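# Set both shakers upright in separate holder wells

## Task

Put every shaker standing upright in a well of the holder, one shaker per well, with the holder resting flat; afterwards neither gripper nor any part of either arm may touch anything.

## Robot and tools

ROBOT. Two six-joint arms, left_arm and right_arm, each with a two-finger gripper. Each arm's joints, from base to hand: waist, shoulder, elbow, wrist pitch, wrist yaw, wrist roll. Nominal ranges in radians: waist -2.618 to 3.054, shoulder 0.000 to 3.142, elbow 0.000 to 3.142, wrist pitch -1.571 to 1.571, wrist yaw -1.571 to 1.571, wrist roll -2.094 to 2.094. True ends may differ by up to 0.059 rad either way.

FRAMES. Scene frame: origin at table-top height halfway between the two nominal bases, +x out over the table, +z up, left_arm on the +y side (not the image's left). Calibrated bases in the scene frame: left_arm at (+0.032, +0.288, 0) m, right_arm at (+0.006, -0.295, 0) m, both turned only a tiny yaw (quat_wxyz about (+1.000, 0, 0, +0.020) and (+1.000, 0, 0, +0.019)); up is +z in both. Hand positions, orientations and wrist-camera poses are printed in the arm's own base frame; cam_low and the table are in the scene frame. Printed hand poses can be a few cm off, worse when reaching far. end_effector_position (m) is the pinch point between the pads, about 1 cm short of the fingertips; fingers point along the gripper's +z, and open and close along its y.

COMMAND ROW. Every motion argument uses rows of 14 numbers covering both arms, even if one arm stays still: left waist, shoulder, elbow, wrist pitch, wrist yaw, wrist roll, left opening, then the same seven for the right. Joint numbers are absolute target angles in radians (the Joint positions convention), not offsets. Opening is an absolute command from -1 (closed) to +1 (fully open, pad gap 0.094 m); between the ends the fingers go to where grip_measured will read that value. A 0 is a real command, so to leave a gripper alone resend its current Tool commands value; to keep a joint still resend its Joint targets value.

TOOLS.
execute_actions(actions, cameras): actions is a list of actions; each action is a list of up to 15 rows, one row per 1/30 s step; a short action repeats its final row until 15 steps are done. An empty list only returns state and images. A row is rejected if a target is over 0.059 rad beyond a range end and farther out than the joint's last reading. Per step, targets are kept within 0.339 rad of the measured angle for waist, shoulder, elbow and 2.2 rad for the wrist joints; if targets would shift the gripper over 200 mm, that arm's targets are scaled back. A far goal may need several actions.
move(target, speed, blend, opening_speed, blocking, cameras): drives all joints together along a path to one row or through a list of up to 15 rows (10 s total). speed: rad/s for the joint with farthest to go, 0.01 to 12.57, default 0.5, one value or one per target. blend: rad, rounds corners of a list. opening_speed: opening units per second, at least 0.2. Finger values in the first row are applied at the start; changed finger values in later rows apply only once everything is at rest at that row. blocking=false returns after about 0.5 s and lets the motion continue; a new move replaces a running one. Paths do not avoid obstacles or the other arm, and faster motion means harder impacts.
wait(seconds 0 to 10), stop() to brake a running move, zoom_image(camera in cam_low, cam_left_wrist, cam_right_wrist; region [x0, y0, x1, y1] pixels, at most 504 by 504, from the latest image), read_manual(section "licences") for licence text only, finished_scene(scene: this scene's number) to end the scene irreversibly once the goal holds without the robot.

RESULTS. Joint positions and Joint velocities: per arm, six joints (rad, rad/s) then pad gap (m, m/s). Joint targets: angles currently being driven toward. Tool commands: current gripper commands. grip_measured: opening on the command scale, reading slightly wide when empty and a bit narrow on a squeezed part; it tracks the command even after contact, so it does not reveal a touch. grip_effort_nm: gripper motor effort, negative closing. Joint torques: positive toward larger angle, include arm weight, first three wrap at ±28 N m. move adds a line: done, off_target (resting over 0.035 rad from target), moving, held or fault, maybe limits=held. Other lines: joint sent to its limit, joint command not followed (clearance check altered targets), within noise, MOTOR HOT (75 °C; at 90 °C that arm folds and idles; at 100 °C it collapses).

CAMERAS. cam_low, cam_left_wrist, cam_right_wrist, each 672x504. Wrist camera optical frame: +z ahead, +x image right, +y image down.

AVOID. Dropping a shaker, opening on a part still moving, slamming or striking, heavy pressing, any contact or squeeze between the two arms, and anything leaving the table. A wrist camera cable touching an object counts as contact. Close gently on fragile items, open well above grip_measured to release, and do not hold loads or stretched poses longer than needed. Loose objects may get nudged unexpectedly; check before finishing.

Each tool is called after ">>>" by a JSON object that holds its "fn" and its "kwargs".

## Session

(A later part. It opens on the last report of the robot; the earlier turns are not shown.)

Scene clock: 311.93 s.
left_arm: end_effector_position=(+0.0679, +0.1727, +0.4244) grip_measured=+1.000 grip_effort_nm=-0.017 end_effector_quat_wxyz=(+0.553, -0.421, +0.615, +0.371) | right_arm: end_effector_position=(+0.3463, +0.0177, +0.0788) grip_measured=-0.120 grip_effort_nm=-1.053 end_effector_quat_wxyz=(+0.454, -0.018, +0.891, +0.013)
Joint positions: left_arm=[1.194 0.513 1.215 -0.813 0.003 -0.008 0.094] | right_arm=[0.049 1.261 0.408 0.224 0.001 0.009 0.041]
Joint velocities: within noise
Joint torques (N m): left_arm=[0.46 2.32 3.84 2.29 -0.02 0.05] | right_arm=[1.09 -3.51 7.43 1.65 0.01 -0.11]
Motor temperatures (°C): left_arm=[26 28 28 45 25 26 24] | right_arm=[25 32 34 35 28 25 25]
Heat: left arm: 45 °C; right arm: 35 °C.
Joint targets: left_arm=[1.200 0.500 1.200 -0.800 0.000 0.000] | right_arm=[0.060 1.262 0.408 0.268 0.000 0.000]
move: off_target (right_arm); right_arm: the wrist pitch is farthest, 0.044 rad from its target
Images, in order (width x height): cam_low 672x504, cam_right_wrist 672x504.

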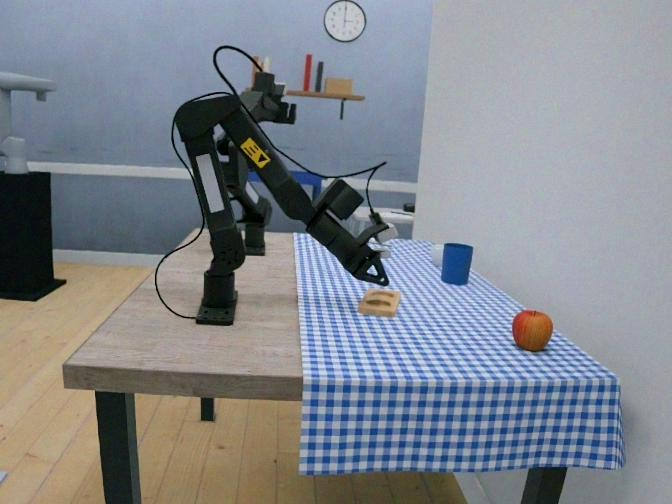

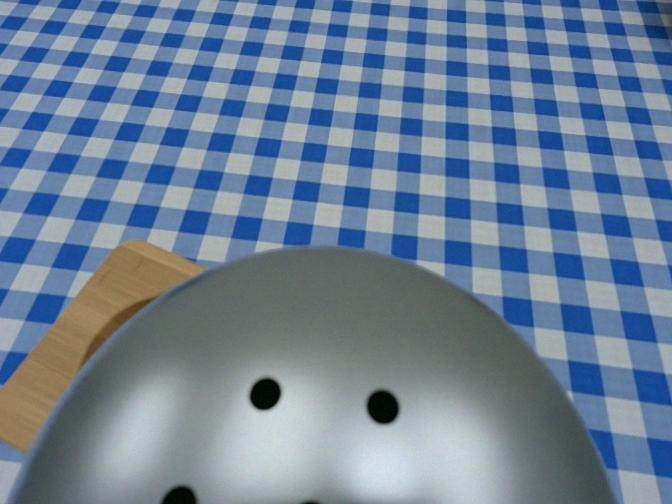

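>>> {"fn": "move", "kwargs": {"target": [[1.2, 0.5, 1.2, -0.8, 0, 0, 1, 0.075, 1.2625, 0.4078, 0.268, 0, 0, -0.3],[1.2, 0.5, 1.2, -0.8, 0, 0, 1, 0.072, 1.319, 0.3834, 0.356, 0, 0, -0.3]], "speed": 0.12, "cameras": ["cam_low","cam_right_wrist"]}}

>>> {"fn": "zoom_image", "kwargs": {"camera": "cam_low", "region": [330, 230, 430, 330]}}

Scene clock: 333.63 s.
left_arm: end_effector_position=(+0.0679, +0.1727, +0.4244) grip_measured=+1.000 grip_effort_nm=-0.022 end_effector_quat_wxyz=(+0.553, -0.421, +0.615, +0.371) | right_arm: end_effector_position=(+0.3522, +0.0246, +0.0740) grip_measured=-0.120 grip_effort_nm=-1.057 end_effector_quat_wxyz=(+0.466, -0.026, +0.884, +0.018)
Joint positions: left_arm=[1.194 0.513 1.215 -0.813 0.003 -0.008 0.094] | right_arm=[0.067 1.312 0.389 0.322 0 0.009 0.041]
Joint velocities: within noise
Joint torques (N m): left_arm=[0.46 2.32 3.84 2.29 -0.01 0.06] | right_arm=[0.47 -3.3 6.75 1.58 0.02 -0.11]
Motor temperatures (°C): left_arm=[26 28 28 46 25 26 24] | right_arm=[25 32 33 35 28 25 26]
Heat: left arm: 46 °C; right arm: 35 °C.
Joint targets: left_arm=[1.200 0.500 1.200 -0.800 0.000 0.000] | right_arm=[0.072 1.319 0.383 0.356 0.000 0.000]
move: done
Images, in order (width x height): cam_low 672x504, cam_right_wrist 672x504.

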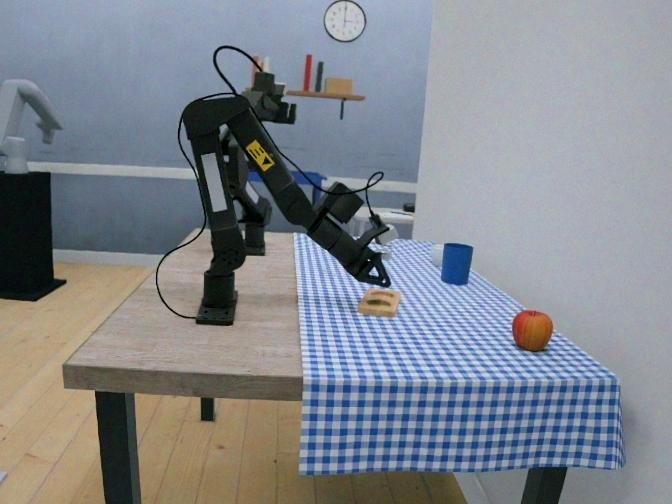

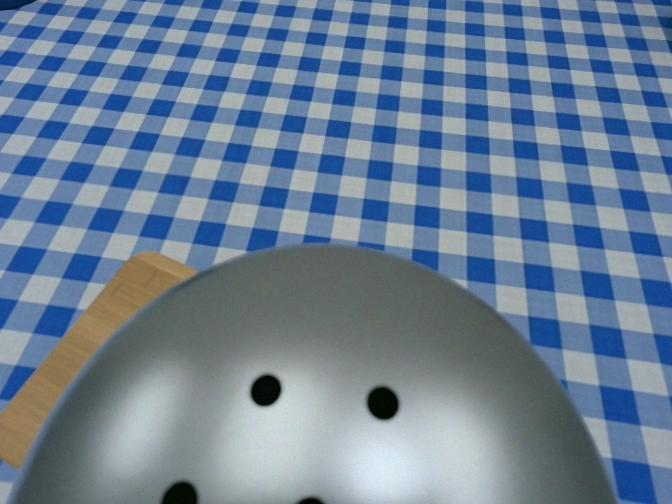

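Scaled by 5.040 from the camera's 672x504 image, which has a finer 960x720 frame.

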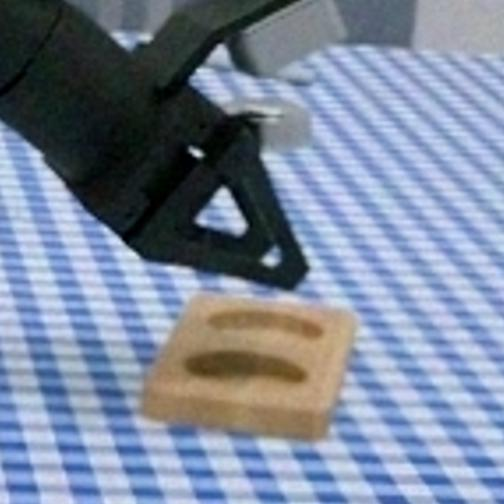

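>>> {"fn": "move", "kwargs": {"target": [[1.2, 0.5, 1.2, -0.8, 0, 0, 1, 0.067, 1.312, 0.389, 0.325, 0, 0, -0.3],[1.2, 0.5, 1.2, -0.8, 0, 0, 1, 0.067, 1.312, 0.389, 0.325, 0, 0, 0.6]], "speed": 0.12, "opening_speed": 0.5, "cameras": ["cam_low","cam_right_wrist"]}}

>>> {"fn": "zoom_image", "kwargs": {"camera": "cam_low", "region": [330, 230, 430, 330]}}

Scene clock: 347.27 s.
left_arm: end_effector_position=(+0.0679, +0.1727, +0.4245) grip_measured=+1.000 grip_effort_nm=-0.017 end_effector_quat_wxyz=(+0.553, -0.421, +0.615, +0.371) | right_arm: end_effector_position=(+0.3521, +0.0244, +0.0739) grip_measured=+0.599 grip_effort_nm=0.046 end_effector_quat_wxyz=(+0.466, -0.025, +0.884, +0.017)
Joint positions: left_arm=[1.194 0.513 1.215 -0.813 0.003 -0.008 0.094] | right_arm=[0.067 1.312 0.389 0.322 0.002 0.009 0.075]
Joint velocities: within noise
Joint torques (N m): left_arm=[0.43 2.32 3.85 2.29 -0.01 0.06] | right_arm=[0.01 -3.88 7.24 1.29 0.01 -0.11]
Motor temperatures (°C): left_arm=[26 28 28 46 25 26 24] | right_arm=[25 32 33 36 28 25 26]
Heat: left arm: 46 °C; right arm: 36 °C.
Joint targets: left_arm=[1.200 0.500 1.200 -0.800 0.000 0.000] | right_arm=[0.067 1.312 0.389 0.325 0.000 0.000]
move: done
Images, in order (width x height): cam_low 672x504, cam_right_wrist 672x504.

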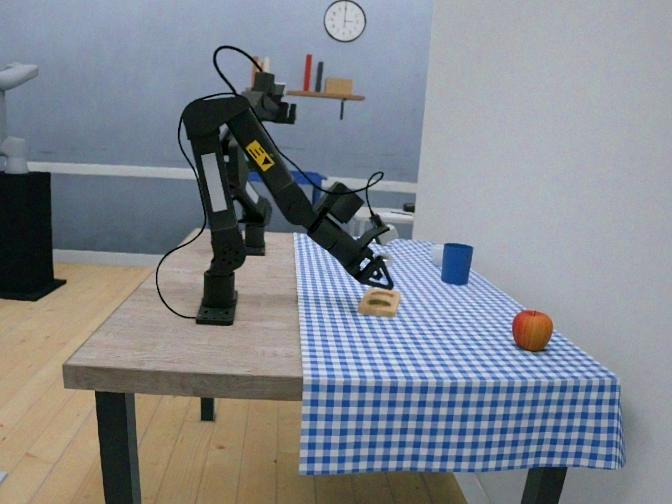

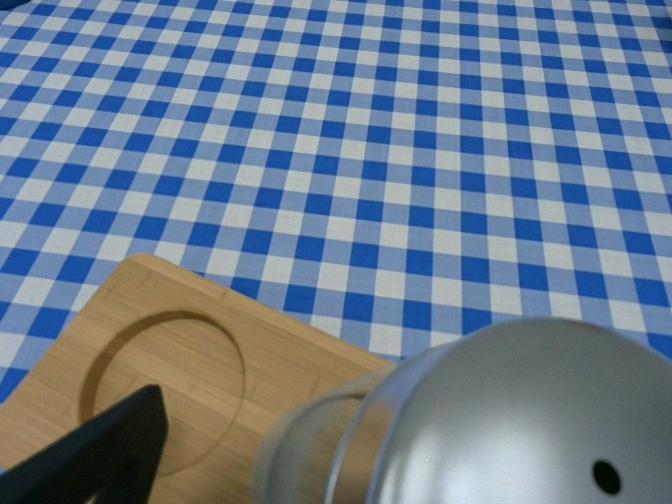

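Scaled by 5.040 from the camera's 672x504 image, which has a finer 960x720 frame.

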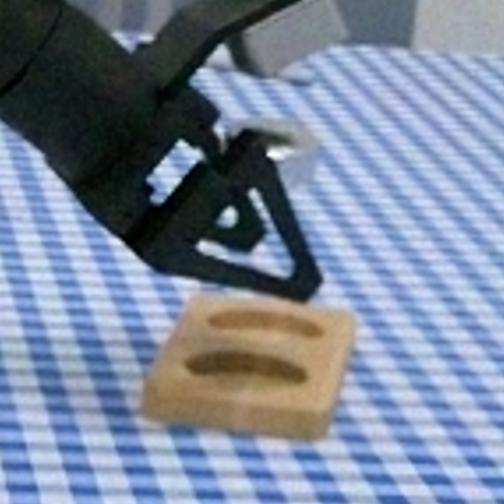

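>>> {"fn": "move", "kwargs": {"target": [[1.2, 0.5, 1.2, -0.8, 0, 0, 1, 0.067, 1.312, 0.389, 0.325, 0, 0, 0.6],[1.2, 0.5, 1.2, -0.8, 0, 0, 1, 0.067, 1.312, 0.389, 0.325, 0, 0, -0.3],[1.2, 0.5, 1.2, -0.8, 0, 0, 1, 0.067, 1.255, 0.45, 0.19, 0, 0, -0.3],[1.2, 0.5, 1.2, -0.8, 0, 0, 1, 0.046, 1.255, 0.46, 0.205, 0, 0, -0.3]], "speed": 0.15, "opening_speed": 0.4, "cameras": ["cam_low","cam_right_wrist"]}}

>>> {"fn": "zoom_image", "kwargs": {"camera": "cam_low", "region": [330, 230, 430, 330]}}

Scene clock: 375.17 s.
left_arm: end_effector_position=(+0.0679, +0.1727, +0.4245) grip_measured=+1.000 grip_effort_nm=-0.027 end_effector_quat_wxyz=(+0.553, -0.421, +0.615, +0.371) | right_arm: end_effector_position=(+0.3466, +0.0191, +0.0740) grip_measured=-0.117 grip_effort_nm=-1.053 end_effector_quat_wxyz=(+0.440, -0.019, +0.898, +0.012)
Joint positions: left_arm=[1.194 0.513 1.215 -0.813 0.003 -0.008 0.094] | right_arm=[0.055 1.281 0.427 0.195 0.005 0.009 0.041]
Joint velocities: within noise
Joint torques (N m): left_arm=[0.46 2.3 3.84 2.28 -0.02 0.06] | right_arm=[-0.79 -5.87 10.52 1.3 -0.03 -0.11]
Motor temperatures (°C): left_arm=[26 28 28 47 25 26 24] | right_arm=[25 32 33 35 28 25 25]
Heat: left arm: 47 °C; right arm: 35 °C.
Joint targets: left_arm=[1.200 0.500 1.200 -0.800 0.000 0.000] | right_arm=[0.046 1.255 0.460 0.205 0.000 0.000]
move: done
Images, in order (width x height): cam_low 672x504, cam_right_wrist 672x504.

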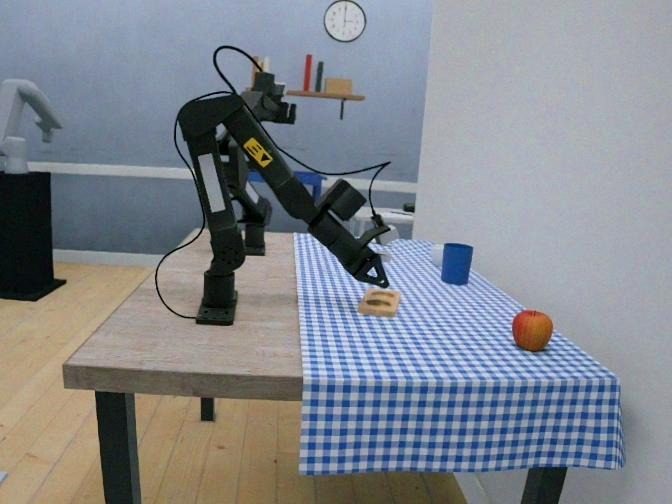

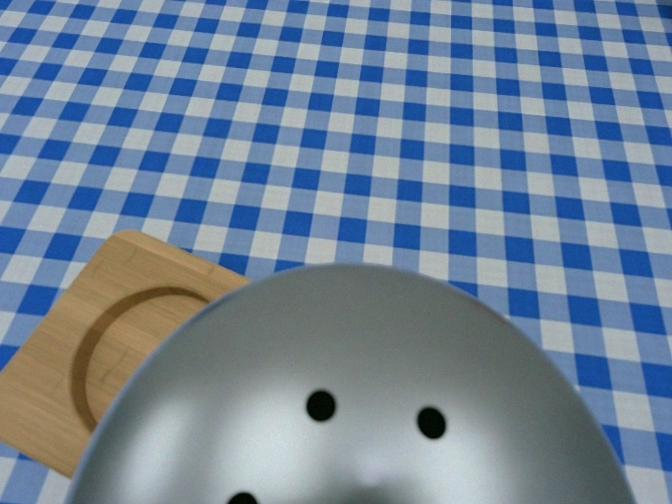

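Scaled by 5.040 from the camera's 672x504 image, which has a finer 960x720 frame.

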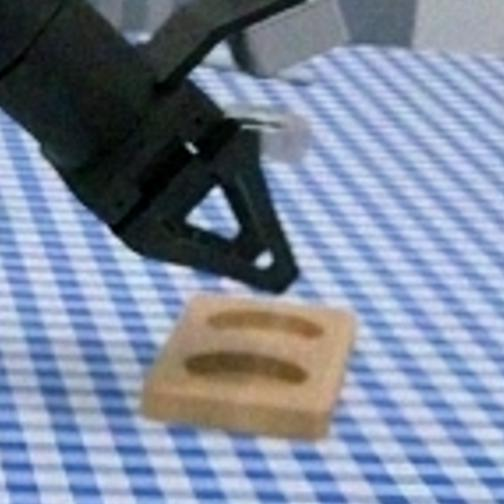

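>>> {"fn": "move", "kwargs": {"target": [1.2, 0.5, 1.2, -0.8, 0, 0, 1, 0.046, 1.222, 0.484, 0.14, 0, 0, -0.3], "speed": 0.3, "cameras": ["cam_low","cam_right_wrist"]}}

>>> {"fn": "zoom_image", "kwargs": {"camera": "cam_low", "region": [350, 230, 420, 300]}}

Scene clock: 387.70 s.
left_arm: end_effector_position=(+0.0679, +0.1727, +0.4245) grip_measured=+1.000 grip_effort_nm=-0.022 end_effector_quat_wxyz=(+0.553, -0.421, +0.615, +0.371) | right_arm: end_effector_position=(+0.3440, +0.0189, +0.0799) grip_measured=-0.117 grip_effort_nm=-1.057 end_effector_quat_wxyz=(+0.433, -0.020, +0.901, +0.011)
Joint positions: left_arm=[1.194 0.513 1.215 -0.813 0.003 -0.008 0.094] | right_arm=[0.055 1.25 0.451 0.124 0.005 0.009 0.041]
Joint velocities: within noise
Joint torques (N m): left_arm=[0.44 2.33 3.86 2.29 -0.01 0.06] | right_arm=[-0.8 -5.93 10.82 1.33 -0.03 -0.11]
Motor temperatures (°C): left_arm=[26 28 28 47 25 26 24] | right_arm=[25 32 34 35 28 25 25]
Heat: left arm: 47 °C; right arm: 35 °C.
Joint targets: left_arm=[1.200 0.500 1.200 -0.800 0.000 0.000] | right_arm=[0.046 1.222 0.484 0.140 0.000 0.000]
move: done
Images, in order (width x height): cam_low 672x504, cam_right_wrist 672x504.

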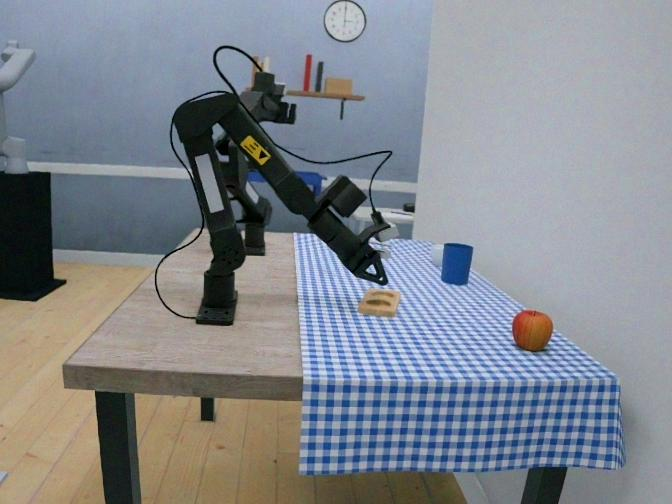

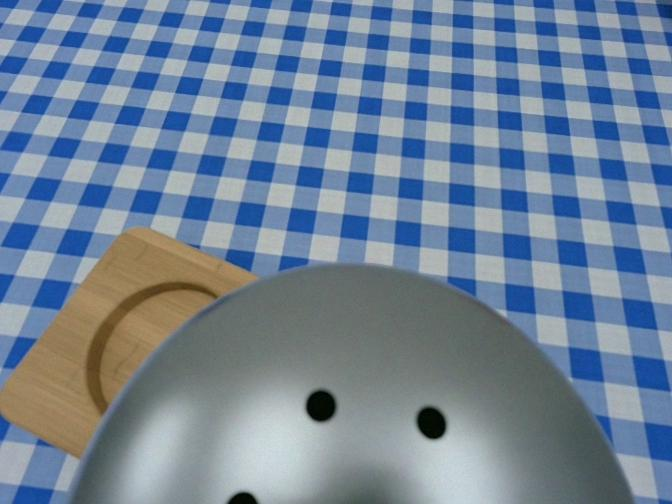

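Scaled by 7.200 from the camera's 672x504 image, which has a finer 960x720 frame.

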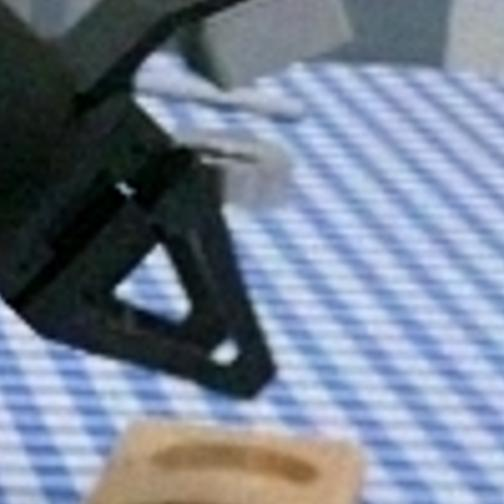

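>>> {"fn": "move", "kwargs": {"target": [1.2, 0.5, 1.2, -0.8, 0, 0, 1, 0.05, 1.30, 0.412, 0.285, 0, 0, -0.3], "speed": 0.12, "cameras": ["cam_right_wrist"]}}

>>> {"fn": "zoom_image", "kwargs": {"camera": "cam_right_wrist", "region": [0, 200, 400, 504]}}

Scene clock: 407.53 s.
left_arm: end_effector_position=(+0.0679, +0.1727, +0.4245) grip_measured=+1.000 grip_effort_nm=-0.022 end_effector_quat_wxyz=(+0.553, -0.421, +0.615, +0.371) | right_arm: end_effector_position=(+0.3498, +0.0193, +0.0741) grip_measured=-0.117 grip_effort_nm=-1.053 end_effector_quat_wxyz=(+0.450, -0.019, +0.893, +0.012)
Joint positions: left_arm=[1.194 0.513 1.215 -0.813 0.003 -0.008 0.094] | right_arm=[0.055 1.296 0.415 0.243 0.005 0.009 0.041]
Joint velocities: within noise
Joint torques (N m): left_arm=[0.49 2.33 3.85 2.29 -0.01 0.06] | right_arm=[-0.42 -3.55 7.12 1.59 -0.03 -0.11]
Motor temperatures (°C): left_arm=[26 27 28 48 25 26 24] | right_arm=[25 33 35 35 28 25 26]
Heat: left arm: 48 °C; right arm: 35 °C.
Joint targets: left_arm=[1.200 0.500 1.200 -0.800 0.000 0.000] | right_arm=[0.050 1.300 0.412 0.285 0.000 0.000]
move: off_target (right_arm); right_arm: the wrist pitch is farthest, 0.042 rad from its target
Images, in order (width x height): cam_right_wrist 672x504.

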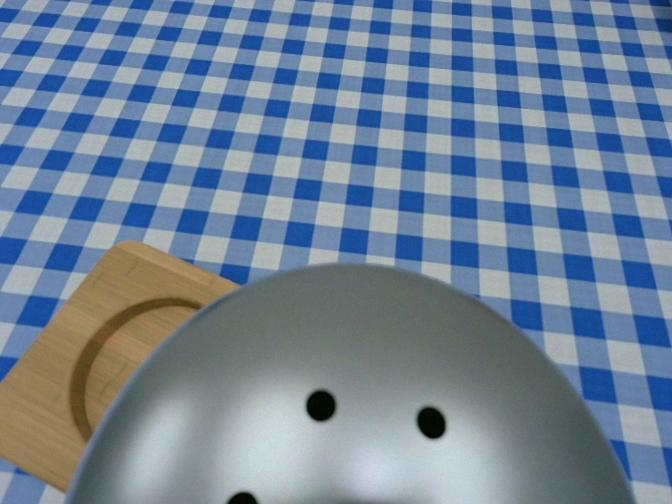

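Scaled by 1.260 from the camera's 672x504 image, which has a finer 960x720 frame.

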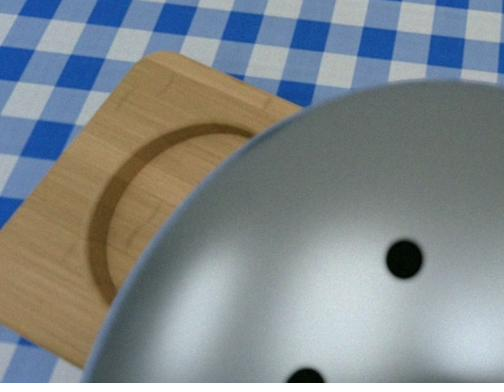

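>>> {"fn": "move", "kwargs": {"target": [1.2, 0.5, 1.2, -0.8, 0, 0, 1, 0.055, 1.322, 0.392, 0.33, 0, 0, -0.3], "speed": 0.1, "cameras": ["cam_right_wrist"]}}

Scene clock: 413.93 s.
left_arm: end_effector_position=(+0.0679, +0.1727, +0.4245) grip_measured=+1.000 grip_effort_nm=-0.027 end_effector_quat_wxyz=(+0.553, -0.421, +0.615, +0.371) | right_arm: end_effector_position=(+0.3499, +0.0193, +0.0686) grip_measured=-0.117 grip_effort_nm=-1.057 end_effector_quat_wxyz=(+0.453, -0.019, +0.891, +0.012)
Joint positions: left_arm=[1.194 0.513 1.215 -0.813 0.003 -0.008 0.094] | right_arm=[0.055 1.318 0.395 0.293 0.005 0.009 0.041]
Joint velocities: within noise
Joint torques (N m): left_arm=[0.46 2.32 3.85 2.28 -0.01 0.05] | right_arm=[0.06 -3.63 6.91 1.59 -0.03 -0.11]
Motor temperatures (°C): left_arm=[26 27 28 48 25 26 24] | right_arm=[25 32 34 35 28 25 26]
Heat: left arm: 48 °C; right arm: 35 °C.
Joint targets: left_arm=[1.200 0.500 1.200 -0.800 0.000 0.000] | right_arm=[0.055 1.322 0.392 0.330 0.000 0.000]
move: off_target (right_arm); right_arm: the wrist pitch is farthest, 0.037 rad from its target
Images, in order (width x height): cam_right_wrist 672x504.

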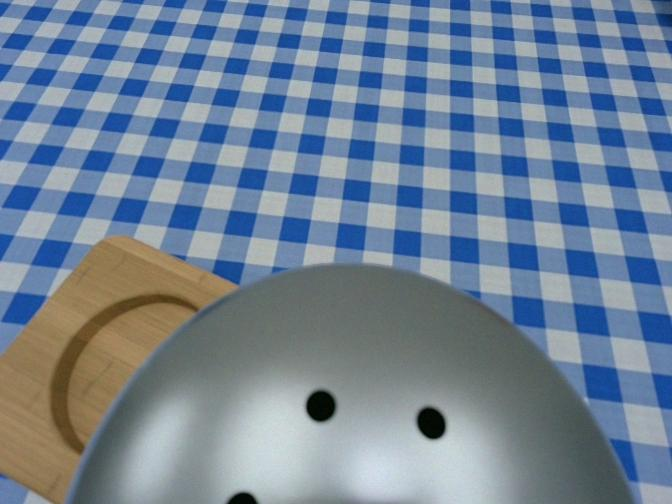

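>>> {"fn": "move", "kwargs": {"target": [1.2, 0.5, 1.2, -0.8, 0, 0, 1, 0.055, 1.345, 0.372, 0.375, 0, 0, -0.3], "speed": 0.1, "cameras": ["cam_right_wrist"]}}

>>> {"fn": "zoom_image", "kwargs": {"camera": "cam_low", "region": [350, 240, 420, 330]}}

Scene clock: 422.10 s.
left_arm: end_effector_position=(+0.0679, +0.1727, +0.4246) grip_measured=+1.000 grip_effort_nm=-0.022 end_effector_quat_wxyz=(+0.554, -0.421, +0.615, +0.372) | right_arm: end_effector_position=(+0.3512, +0.0193, +0.0661) grip_measured=-0.117 grip_effort_nm=-1.057 end_effector_quat_wxyz=(+0.460, -0.019, +0.888, +0.012)
Joint positions: left_arm=[1.194 0.513 1.215 -0.813 0.003 -0.008 0.094] | right_arm=[0.055 1.337 0.378 0.344 0.005 0.008 0.041]
Joint velocities: within noise
Joint torques (N m): left_arm=[0.43 2.32 3.84 2.27 -0.01 0.07] | right_arm=[0.05 -3.34 6.52 1.53 -0.03 -0.11]
Motor temperatures (°C): left_arm=[26 27 28 48 25 26 24] | right_arm=[25 32 34 35 28 25 26]
Heat: left arm: 48 °C; right arm: 35 °C.
Joint targets: left_arm=[1.200 0.500 1.200 -0.800 0.000 0.000] | right_arm=[0.055 1.345 0.372 0.375 0.000 0.000]
move: done
Images, in order (width x height): cam_right_wrist 672x504.

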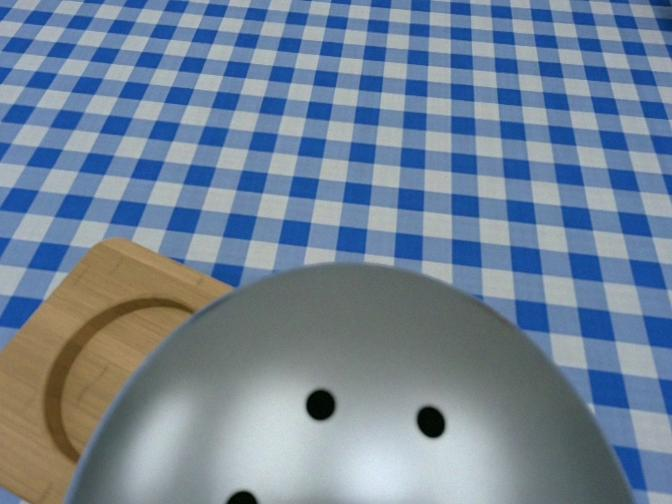

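This scene's latest camera images include none from cam_low. They are from: cam_right_wrist. cam_low's image comes with the result of a call that names it in "cameras".

>>> {"fn": "move", "kwargs": {"target": [[1.2, 0.5, 1.2, -0.8, 0, 0, 1, 0.055, 1.338, 0.378, 0.35, 0, 0, -0.3],[1.2, 0.5, 1.2, -0.8, 0, 0, 1, 0.055, 1.338, 0.378, 0.35, 0, 0, 0.6]], "speed": 0.1, "opening_speed": 0.4}}

>>> {"fn": "zoom_image", "kwargs": {"camera": "cam_low", "region": [350, 240, 420, 330]}}

Scene clock: 431.07 s.
left_arm: end_effector_position=(+0.0679, +0.1727, +0.4246) grip_measured=+1.000 grip_effort_nm=-0.027 end_effector_quat_wxyz=(+0.554, -0.421, +0.615, +0.372) | right_arm: end_effector_position=(+0.3511, +0.0197, +0.0660) grip_measured=+0.599 grip_effort_nm=0.051 end_effector_quat_wxyz=(+0.460, -0.020, +0.888, +0.013)
Joint positions: left_arm=[1.194 0.513 1.215 -0.813 0.003 -0.008 0.094] | right_arm=[0.055 1.337 0.378 0.345 0.003 0.008 0.075]
Joint velocities: within noise
Joint torques (N m): left_arm=[0.44 2.3 3.84 2.28 -0.01 0.06] | right_arm=[0.05 -3.89 7.06 1.3 -0.01 -0.11]
Motor temperatures (°C): left_arm=[26 27 28 48 25 26 24] | right_arm=[25 32 34 36 28 25 26]
Heat: left arm: 48 °C; right arm: 36 °C.
Joint targets: left_arm=[1.200 0.500 1.200 -0.800 0.000 0.000] | right_arm=[0.055 1.338 0.378 0.350 0.000 0.000]
move: done

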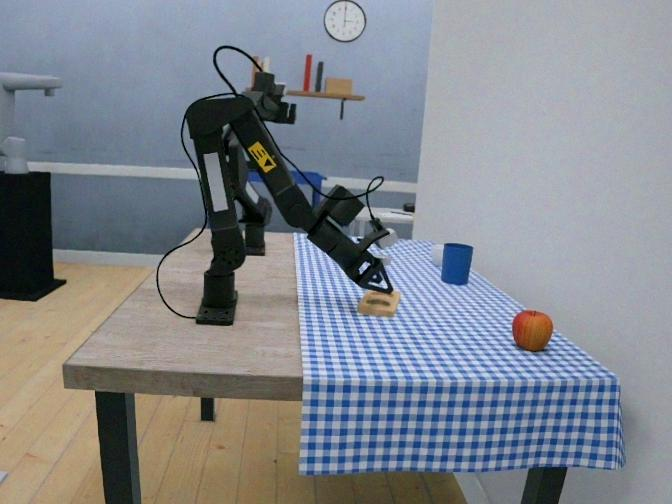

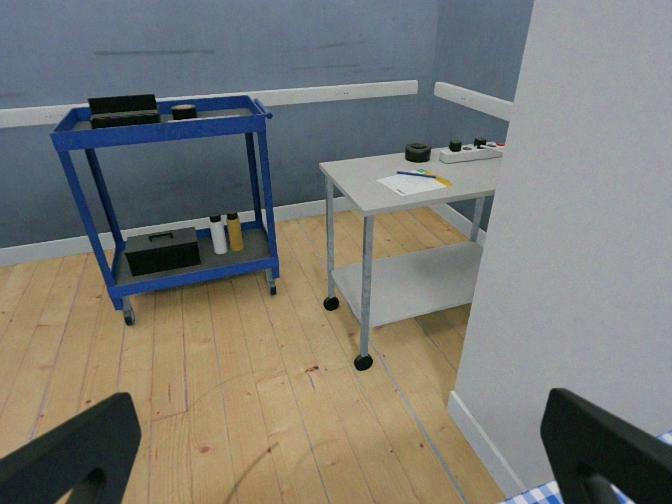

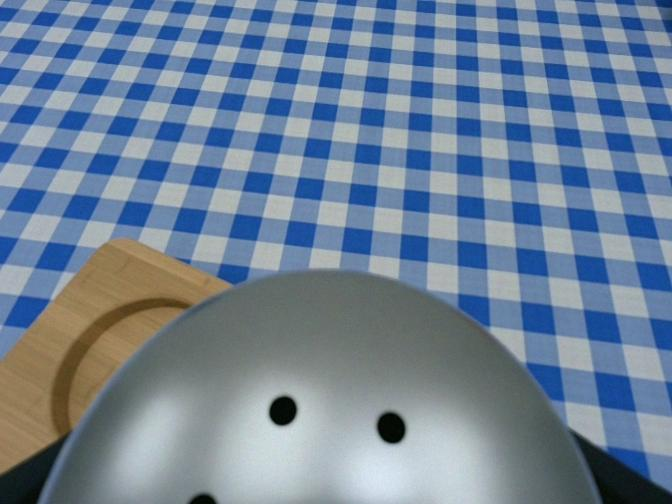

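Scaled by 5.600 from the camera's 672x504 image, which has a finer 960x720 frame.

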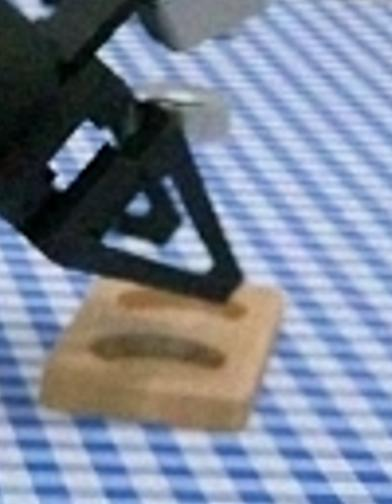

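>>> {"fn": "move", "kwargs": {"target": [[1.2, 0.5, 1.2, -0.8, 0, 0, 1, 0.055, 1.338, 0.378, 0.35, 0, 0, 1],[1.2, 0.5, 1.2, -0.8, 0, 0, 1, 0.055, 0.671, 0.360, -0.29, 0, 0, 1],[1.2, 0.5, 1.2, -0.8, 0, 0, 1, 0.4, 1.2, 1.3, -1.0, 0, 0, 1],[1.2, 0.5, 1.2, -0.8, 0, 0, 1, 0.84, 1.56, 1.597, -1.237, 0, 0, 1]], "speed": [0.3,0.4,0.8,0.8]}}

>>> {"fn": "zoom_image", "kwargs": {"camera": "cam_low", "region": [350, 230, 420, 330]}}

Scene clock: 460.90 s.
left_arm: end_effector_position=(+0.0679, +0.1727, +0.4246) grip_measured=+1.000 grip_effort_nm=-0.017 end_effector_quat_wxyz=(+0.554, -0.421, +0.615, +0.372) | right_arm: end_effector_position=(+0.2313, +0.2596, +0.2143) grip_measured=+0.999 grip_effort_nm=0.042 end_effector_quat_wxyz=(+0.164, -0.397, +0.900, +0.075)
Joint positions: left_arm=[1.194 0.513 1.215 -0.813 0.003 -0.008 0.094] | right_arm=[0.84 1.554 1.571 -1.225 -0.001 0.008 0.094]
Joint velocities: within noise
Joint torques (N m): left_arm=[0.44 2.33 3.85 2.28 -0.02 0.06] | right_arm=[0.05 -5.9 10.03 0.45 0.03 -0.1]
Motor temperatures (°C): left_arm=[26 27 28 49 25 26 24] | right_arm=[25 32 34 35 28 25 25]
Heat: left arm: 49 °C; right arm: 35 °C.
Joint targets: left_arm=[1.200 0.500 1.200 -0.800 0.000 0.000] | right_arm=[0.840 1.560 1.597 -1.237 0.000 0.000]
move: done

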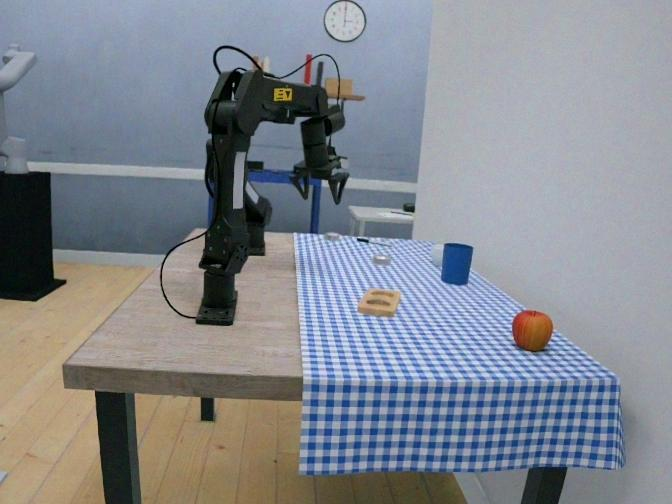

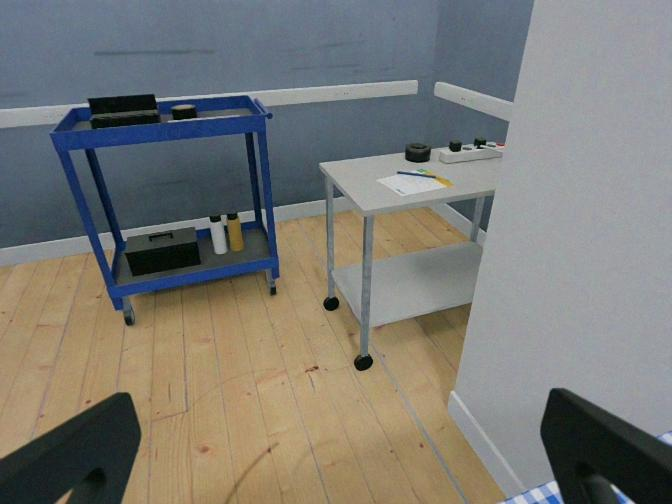

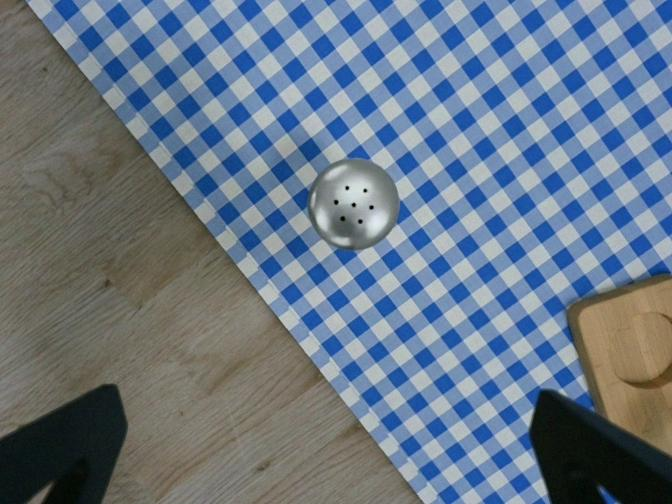

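Scaled by 5.040 from the camera's 672x504 image, which has a finer 960x720 frame.

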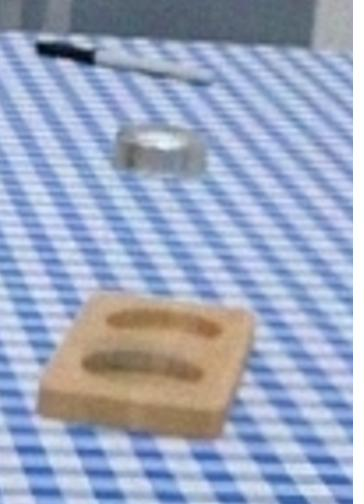

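>>> {"fn": "move", "kwargs": {"target": [1.2, 0.5, 1.2, -0.8, 0, 0, 1, 0.818, 1.9754, 1.9157, -1.39, 0, -0.94, 1], "speed": 0.6}}

Scene clock: 485.83 s.
left_arm: end_effector_position=(+0.0679, +0.1727, +0.4246) grip_measured=+1.000 grip_effort_nm=-0.017 end_effector_quat_wxyz=(+0.554, -0.421, +0.615, +0.372) | right_arm: end_effector_position=(+0.2699, +0.2949, +0.1596) grip_measured=+0.999 grip_effort_nm=0.037 end_effector_quat_wxyz=(-0.063, +0.768, -0.637, +0.003)
Joint positions: left_arm=[1.194 0.513 1.215 -0.813 0.003 -0.008 0.094] | right_arm=[0.827 1.959 1.891 -1.376 -0.001 -0.929 0.094]
Joint velocities: within noise
Joint torques (N m): left_arm=[0.44 2.3 3.85 2.28 -0.01 0.05] | right_arm=[-0.8 -8.39 9.59 0.05 0.03 -0.1]
Motor temperatures (°C): left_arm=[26 27 28 49 25 26 24] | right_arm=[25 33 33 33 28 25 25]
Heat: left arm: 49 °C; right arm: 33 °C.
Joint targets: left_arm=[1.200 0.500 1.200 -0.800 0.000 0.000] | right_arm=[0.818 1.975 1.916 -1.390 0.000 -0.940]
move: done

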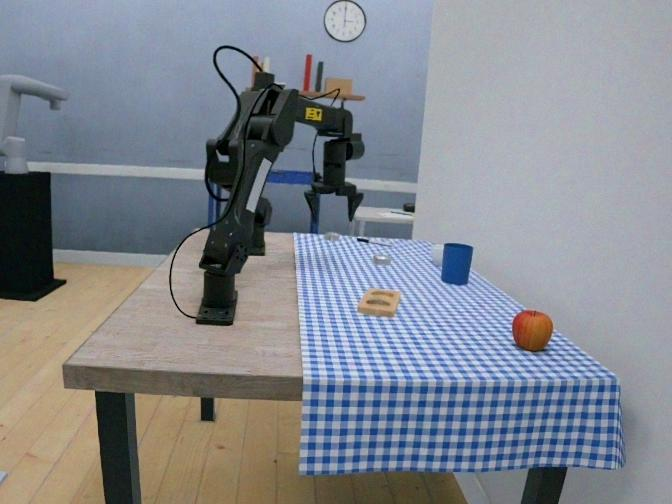

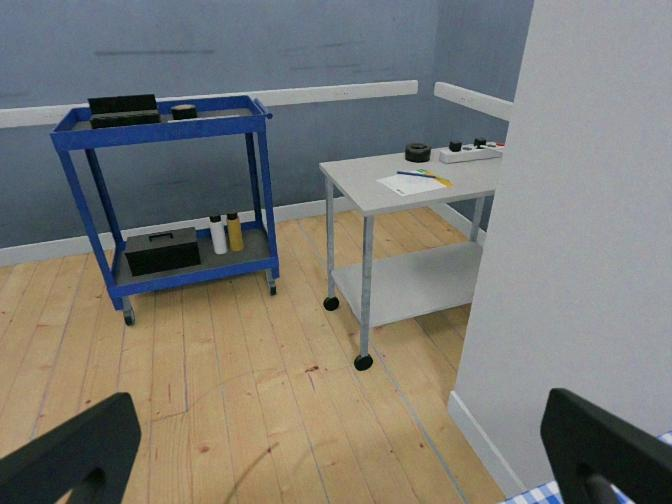

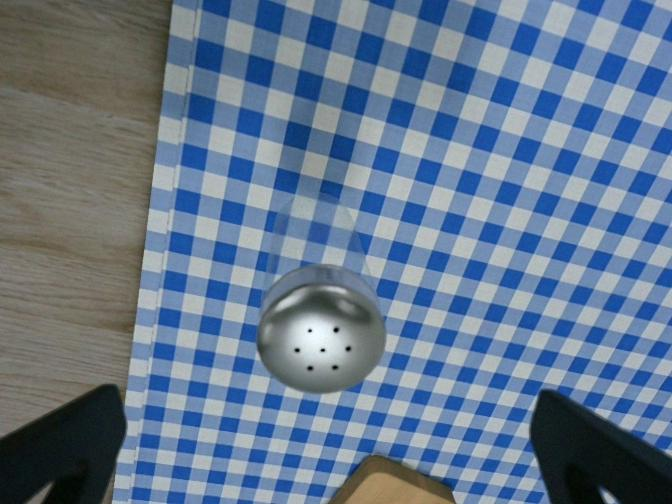

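>>> {"fn": "move", "kwargs": {"target": [[1.2, 0.5, 1.2, -0.8, 0, 0, 1, 0.804, 1.968, 1.907, -1.389, 0, -0.94, 1],[1.2, 0.5, 1.2, -0.8, 0, 0, 1, 0.804, 1.9665, 1.73, -1.213, 0, -0.94, 1],[1.2, 0.5, 1.2, -0.8, 0, 0, 1, 0.804, 1.9654, 1.5434, -1.028, 0, -0.94, 1]], "speed": 0.25, "cameras": ["cam_right_wrist"]}}

Scene clock: 506.77 s.
left_arm: end_effector_position=(+0.0679, +0.1727, +0.4246) grip_measured=+1.000 grip_effort_nm=-0.027 end_effector_quat_wxyz=(+0.554, -0.421, +0.615, +0.372) | right_arm: end_effector_position=(+0.2740, +0.2891, +0.0738) grip_measured=+0.999 grip_effort_nm=0.037 end_effector_quat_wxyz=(-0.060, +0.763, -0.644, +0.003)
Joint positions: left_arm=[1.194 0.513 1.215 -0.813 0.003 -0.008 0.094] | right_arm=[0.81 1.959 1.55 -1.041 0 -0.93 0.094]
Joint velocities: within noise
Joint torques (N m): left_arm=[0.46 2.33 3.85 2.28 -0.01 0.06] | right_arm=[-0.5 -9.14 6.63 0.29 0.02 -0.12]
Motor temperatures (°C): left_arm=[26 27 28 49 25 26 24] | right_arm=[25 35 33 32 28 25 24]
Heat: left arm: 49 °C; right arm: 35 °C.
Joint targets: left_arm=[1.200 0.500 1.200 -0.800 0.000 0.000] | right_arm=[0.804 1.965 1.543 -1.028 0.000 -0.940]
move: done
Images, in order (width x height): cam_right_wrist 672x504.

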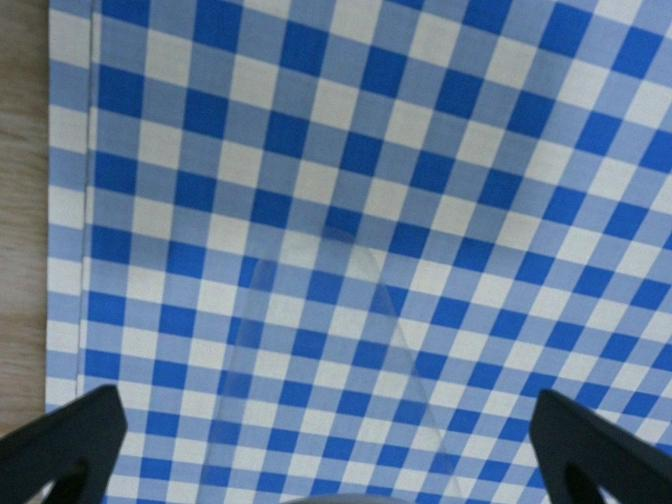

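>>> {"fn": "move", "kwargs": {"target": [[1.2, 0.5, 1.2, -0.8, 0, 0, 1, 0.804, 1.9654, 1.5434, -1.028, 0, -0.94, 1],[1.2, 0.5, 1.2, -0.8, 0, 0, 1, 0.804, 1.9654, 1.5434, -1.028, 0, -0.94, -0.3]], "speed": 0.25, "opening_speed": 0.4, "cameras": ["cam_right_wrist"]}}

Scene clock: 520.37 s.
left_arm: end_effector_position=(+0.0679, +0.1727, +0.4246) grip_measured=+1.000 grip_effort_nm=-0.022 end_effector_quat_wxyz=(+0.554, -0.421, +0.615, +0.372) | right_arm: end_effector_position=(+0.2741, +0.2893, +0.0738) grip_measured=-0.121 grip_effort_nm=-1.053 end_effector_quat_wxyz=(-0.060, +0.763, -0.644, +0.003)
Joint positions: left_arm=[1.194 0.513 1.215 -0.813 0.003 -0.008 0.094] | right_arm=[0.81 1.959 1.55 -1.04 0 -0.93 0.041]
Joint velocities: within noise
Joint torques (N m): left_arm=[0.46 2.3 3.84 2.28 -0.01 0.06] | right_arm=[-0.49 -9.14 6.63 0.29 0.02 -0.11]
Motor temperatures (°C): left_arm=[26 27 28 49 25 26 24] | right_arm=[25 36 33 31 28 25 24]
Heat: left arm: 49 °C; right arm: 36 °C.
Joint targets: left_arm=[1.200 0.500 1.200 -0.800 0.000 0.000] | right_arm=[0.804 1.965 1.543 -1.028 0.000 -0.940]
move: done
Images, in order (width x height): cam_right_wrist 672x504.

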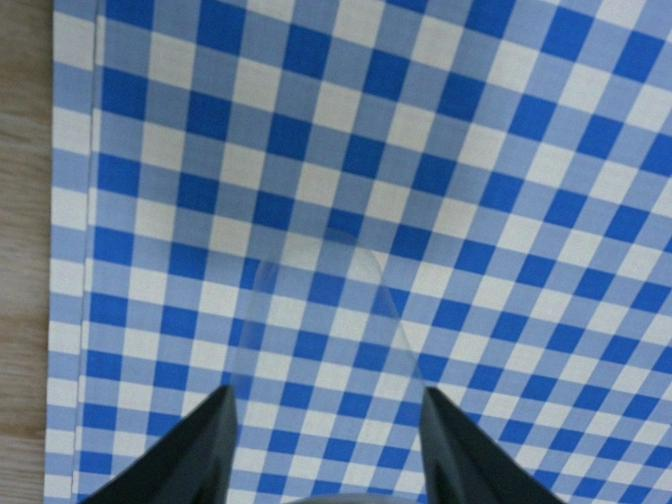

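>>> {"fn": "move", "kwargs": {"target": [[1.2, 0.5, 1.2, -0.8, 0, 0, 1, 0.804, 1.9935, 2.0438, -1.497, 0, -0.94, -0.3],[1.2, 0.5, 1.2, -0.8, 0, 0, 1, 0.222, 1.892, 1.8013, -1.3545, 0, -0.94, -0.3]], "speed": 0.5}}

>>> {"fn": "zoom_image", "kwargs": {"camera": "cam_low", "region": [340, 220, 430, 330]}}

Scene clock: 555.03 s.
left_arm: end_effector_position=(+0.0679, +0.1727, +0.4246) grip_measured=+1.000 grip_effort_nm=-0.017 end_effector_quat_wxyz=(+0.554, -0.421, +0.615, +0.372) | right_arm: end_effector_position=(+0.3738, +0.0823, +0.1436) grip_measured=-0.121 grip_effort_nm=-1.057 end_effector_quat_wxyz=(+0.030, -0.543, +0.839, -0.016)
Joint positions: left_arm=[1.194 0.513 1.215 -0.813 0.003 -0.008 0.094] | right_arm=[0.218 1.94 1.806 -1.369 0.008 -0.931 0.041]
Joint velocities: within noise
Joint torques (N m): left_arm=[0.44 2.32 3.85 2.27 -0.02 0.06] | right_arm=[0.35 -13.19 6.78 0.21 -0.07 -0.11]
Motor temperatures (°C): left_arm=[26 27 28 50 25 26 24] | right_arm=[25 38 33 30 28 25 25]
Heat: left arm: 50 °C; right arm: 38 °C.
Joint targets: left_arm=[1.200 0.500 1.200 -0.800 0.000 0.000] | right_arm=[0.222 1.892 1.801 -1.355 0.000 -0.940]
move: off_target (right_arm); right_arm: the shoulder is farthest, 0.048 rad from its target

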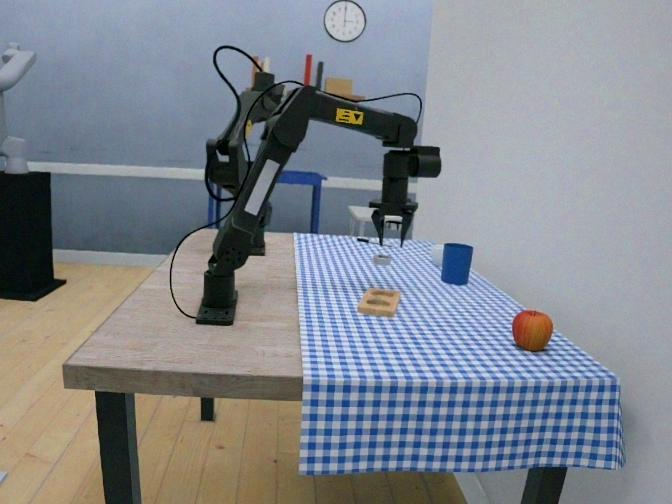

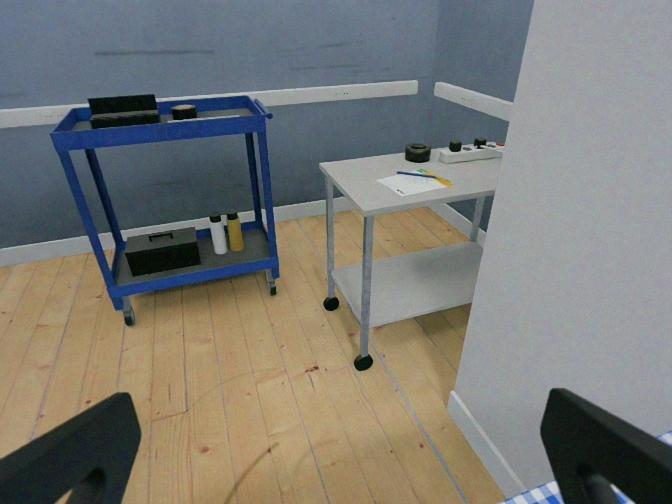

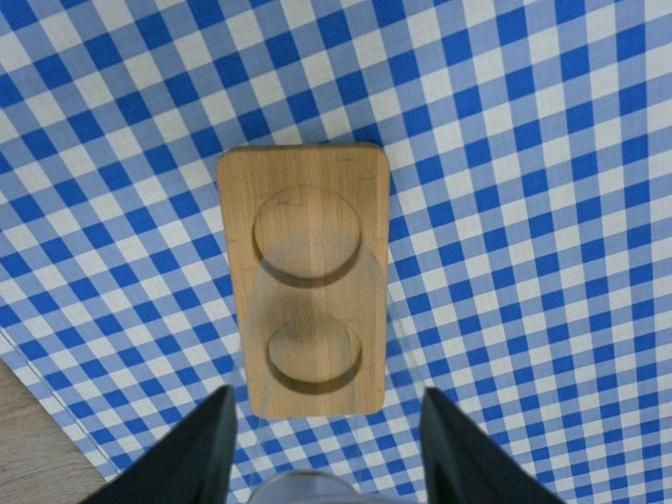

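Scaled by 4.582 from the camera's 672x504 image, which has a finer 960x720 frame.

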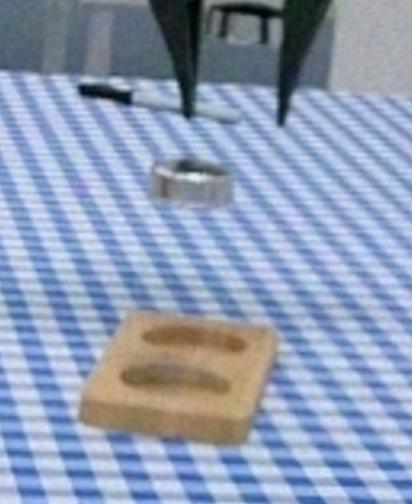

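>>> {"fn": "move", "kwargs": {"target": [[1.2, 0.5, 1.2, -0.8, 0, 0, 1, 0.230, 1.87, 1.7, -1.28, 0, -0.94, -0.3],[1.2, 0.5, 1.2, -0.8, 0, 0, 1, 0.230, 1.8687, 1.4923, -1.0736, 0, -0.94, -0.3]], "speed": 0.25, "cameras": ["cam_low","cam_right_wrist"]}}

>>> {"fn": "zoom_image", "kwargs": {"camera": "cam_low", "region": [340, 220, 430, 330]}}

Scene clock: 573.73 s.
left_arm: end_effector_position=(+0.0679, +0.1727, +0.4247) grip_measured=+1.000 grip_effort_nm=-0.022 end_effector_quat_wxyz=(+0.554, -0.421, +0.615, +0.372) | right_arm: end_effector_position=(+0.3641, +0.0811, +0.0792) grip_measured=-0.121 grip_effort_nm=-1.057 end_effector_quat_wxyz=(+0.032, -0.544, +0.838, -0.018)
Joint positions: left_arm=[1.194 0.513 1.215 -0.812 0.003 -0.008 0.094] | right_arm=[0.222 1.905 1.501 -1.095 0.011 -0.931 0.041]
Joint velocities: within noise
Joint torques (N m): left_arm=[0.43 2.29 3.84 2.28 -0.01 0.06] | right_arm=[0.79 -11.93 6.35 0.31 -0.1 -0.11]
Motor temperatures (°C): left_arm=[26 27 28 50 25 26 24] | right_arm=[25 39 32 30 28 25 25]
Heat: left arm: 50 °C; right arm: 39 °C.
Joint targets: left_arm=[1.200 0.500 1.200 -0.800 0.000 0.000] | right_arm=[0.230 1.869 1.492 -1.074 0.000 -0.940]
move: off_target (right_arm); right_arm: the shoulder is farthest, 0.036 rad from its target
Images, in order (width x height): cam_low 672x504, cam_right_wrist 672x504.

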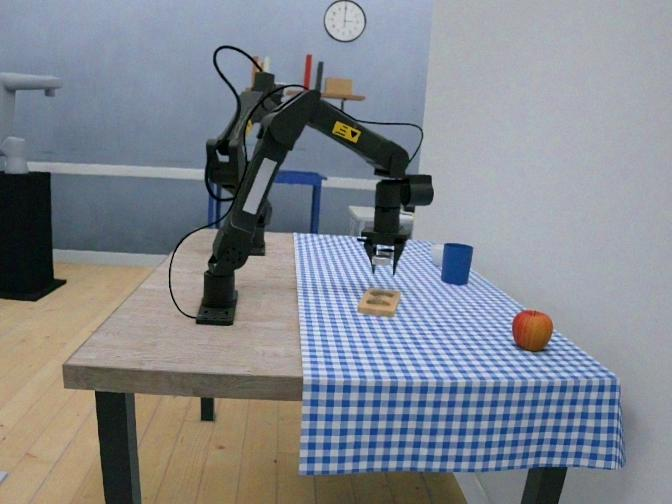

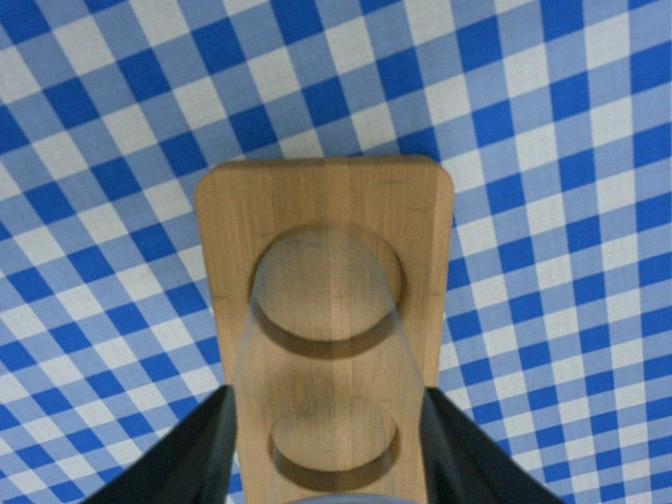

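Scaled by 4.582 from the camera's 672x504 image, which has a finer 960x720 frame.

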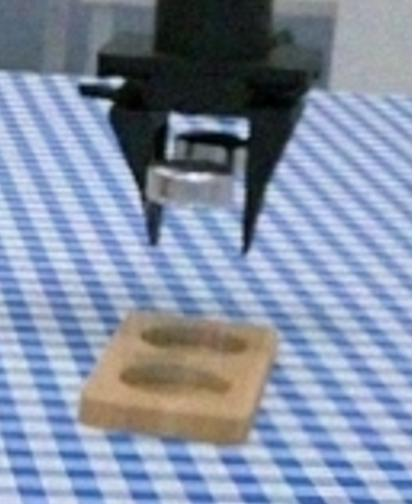

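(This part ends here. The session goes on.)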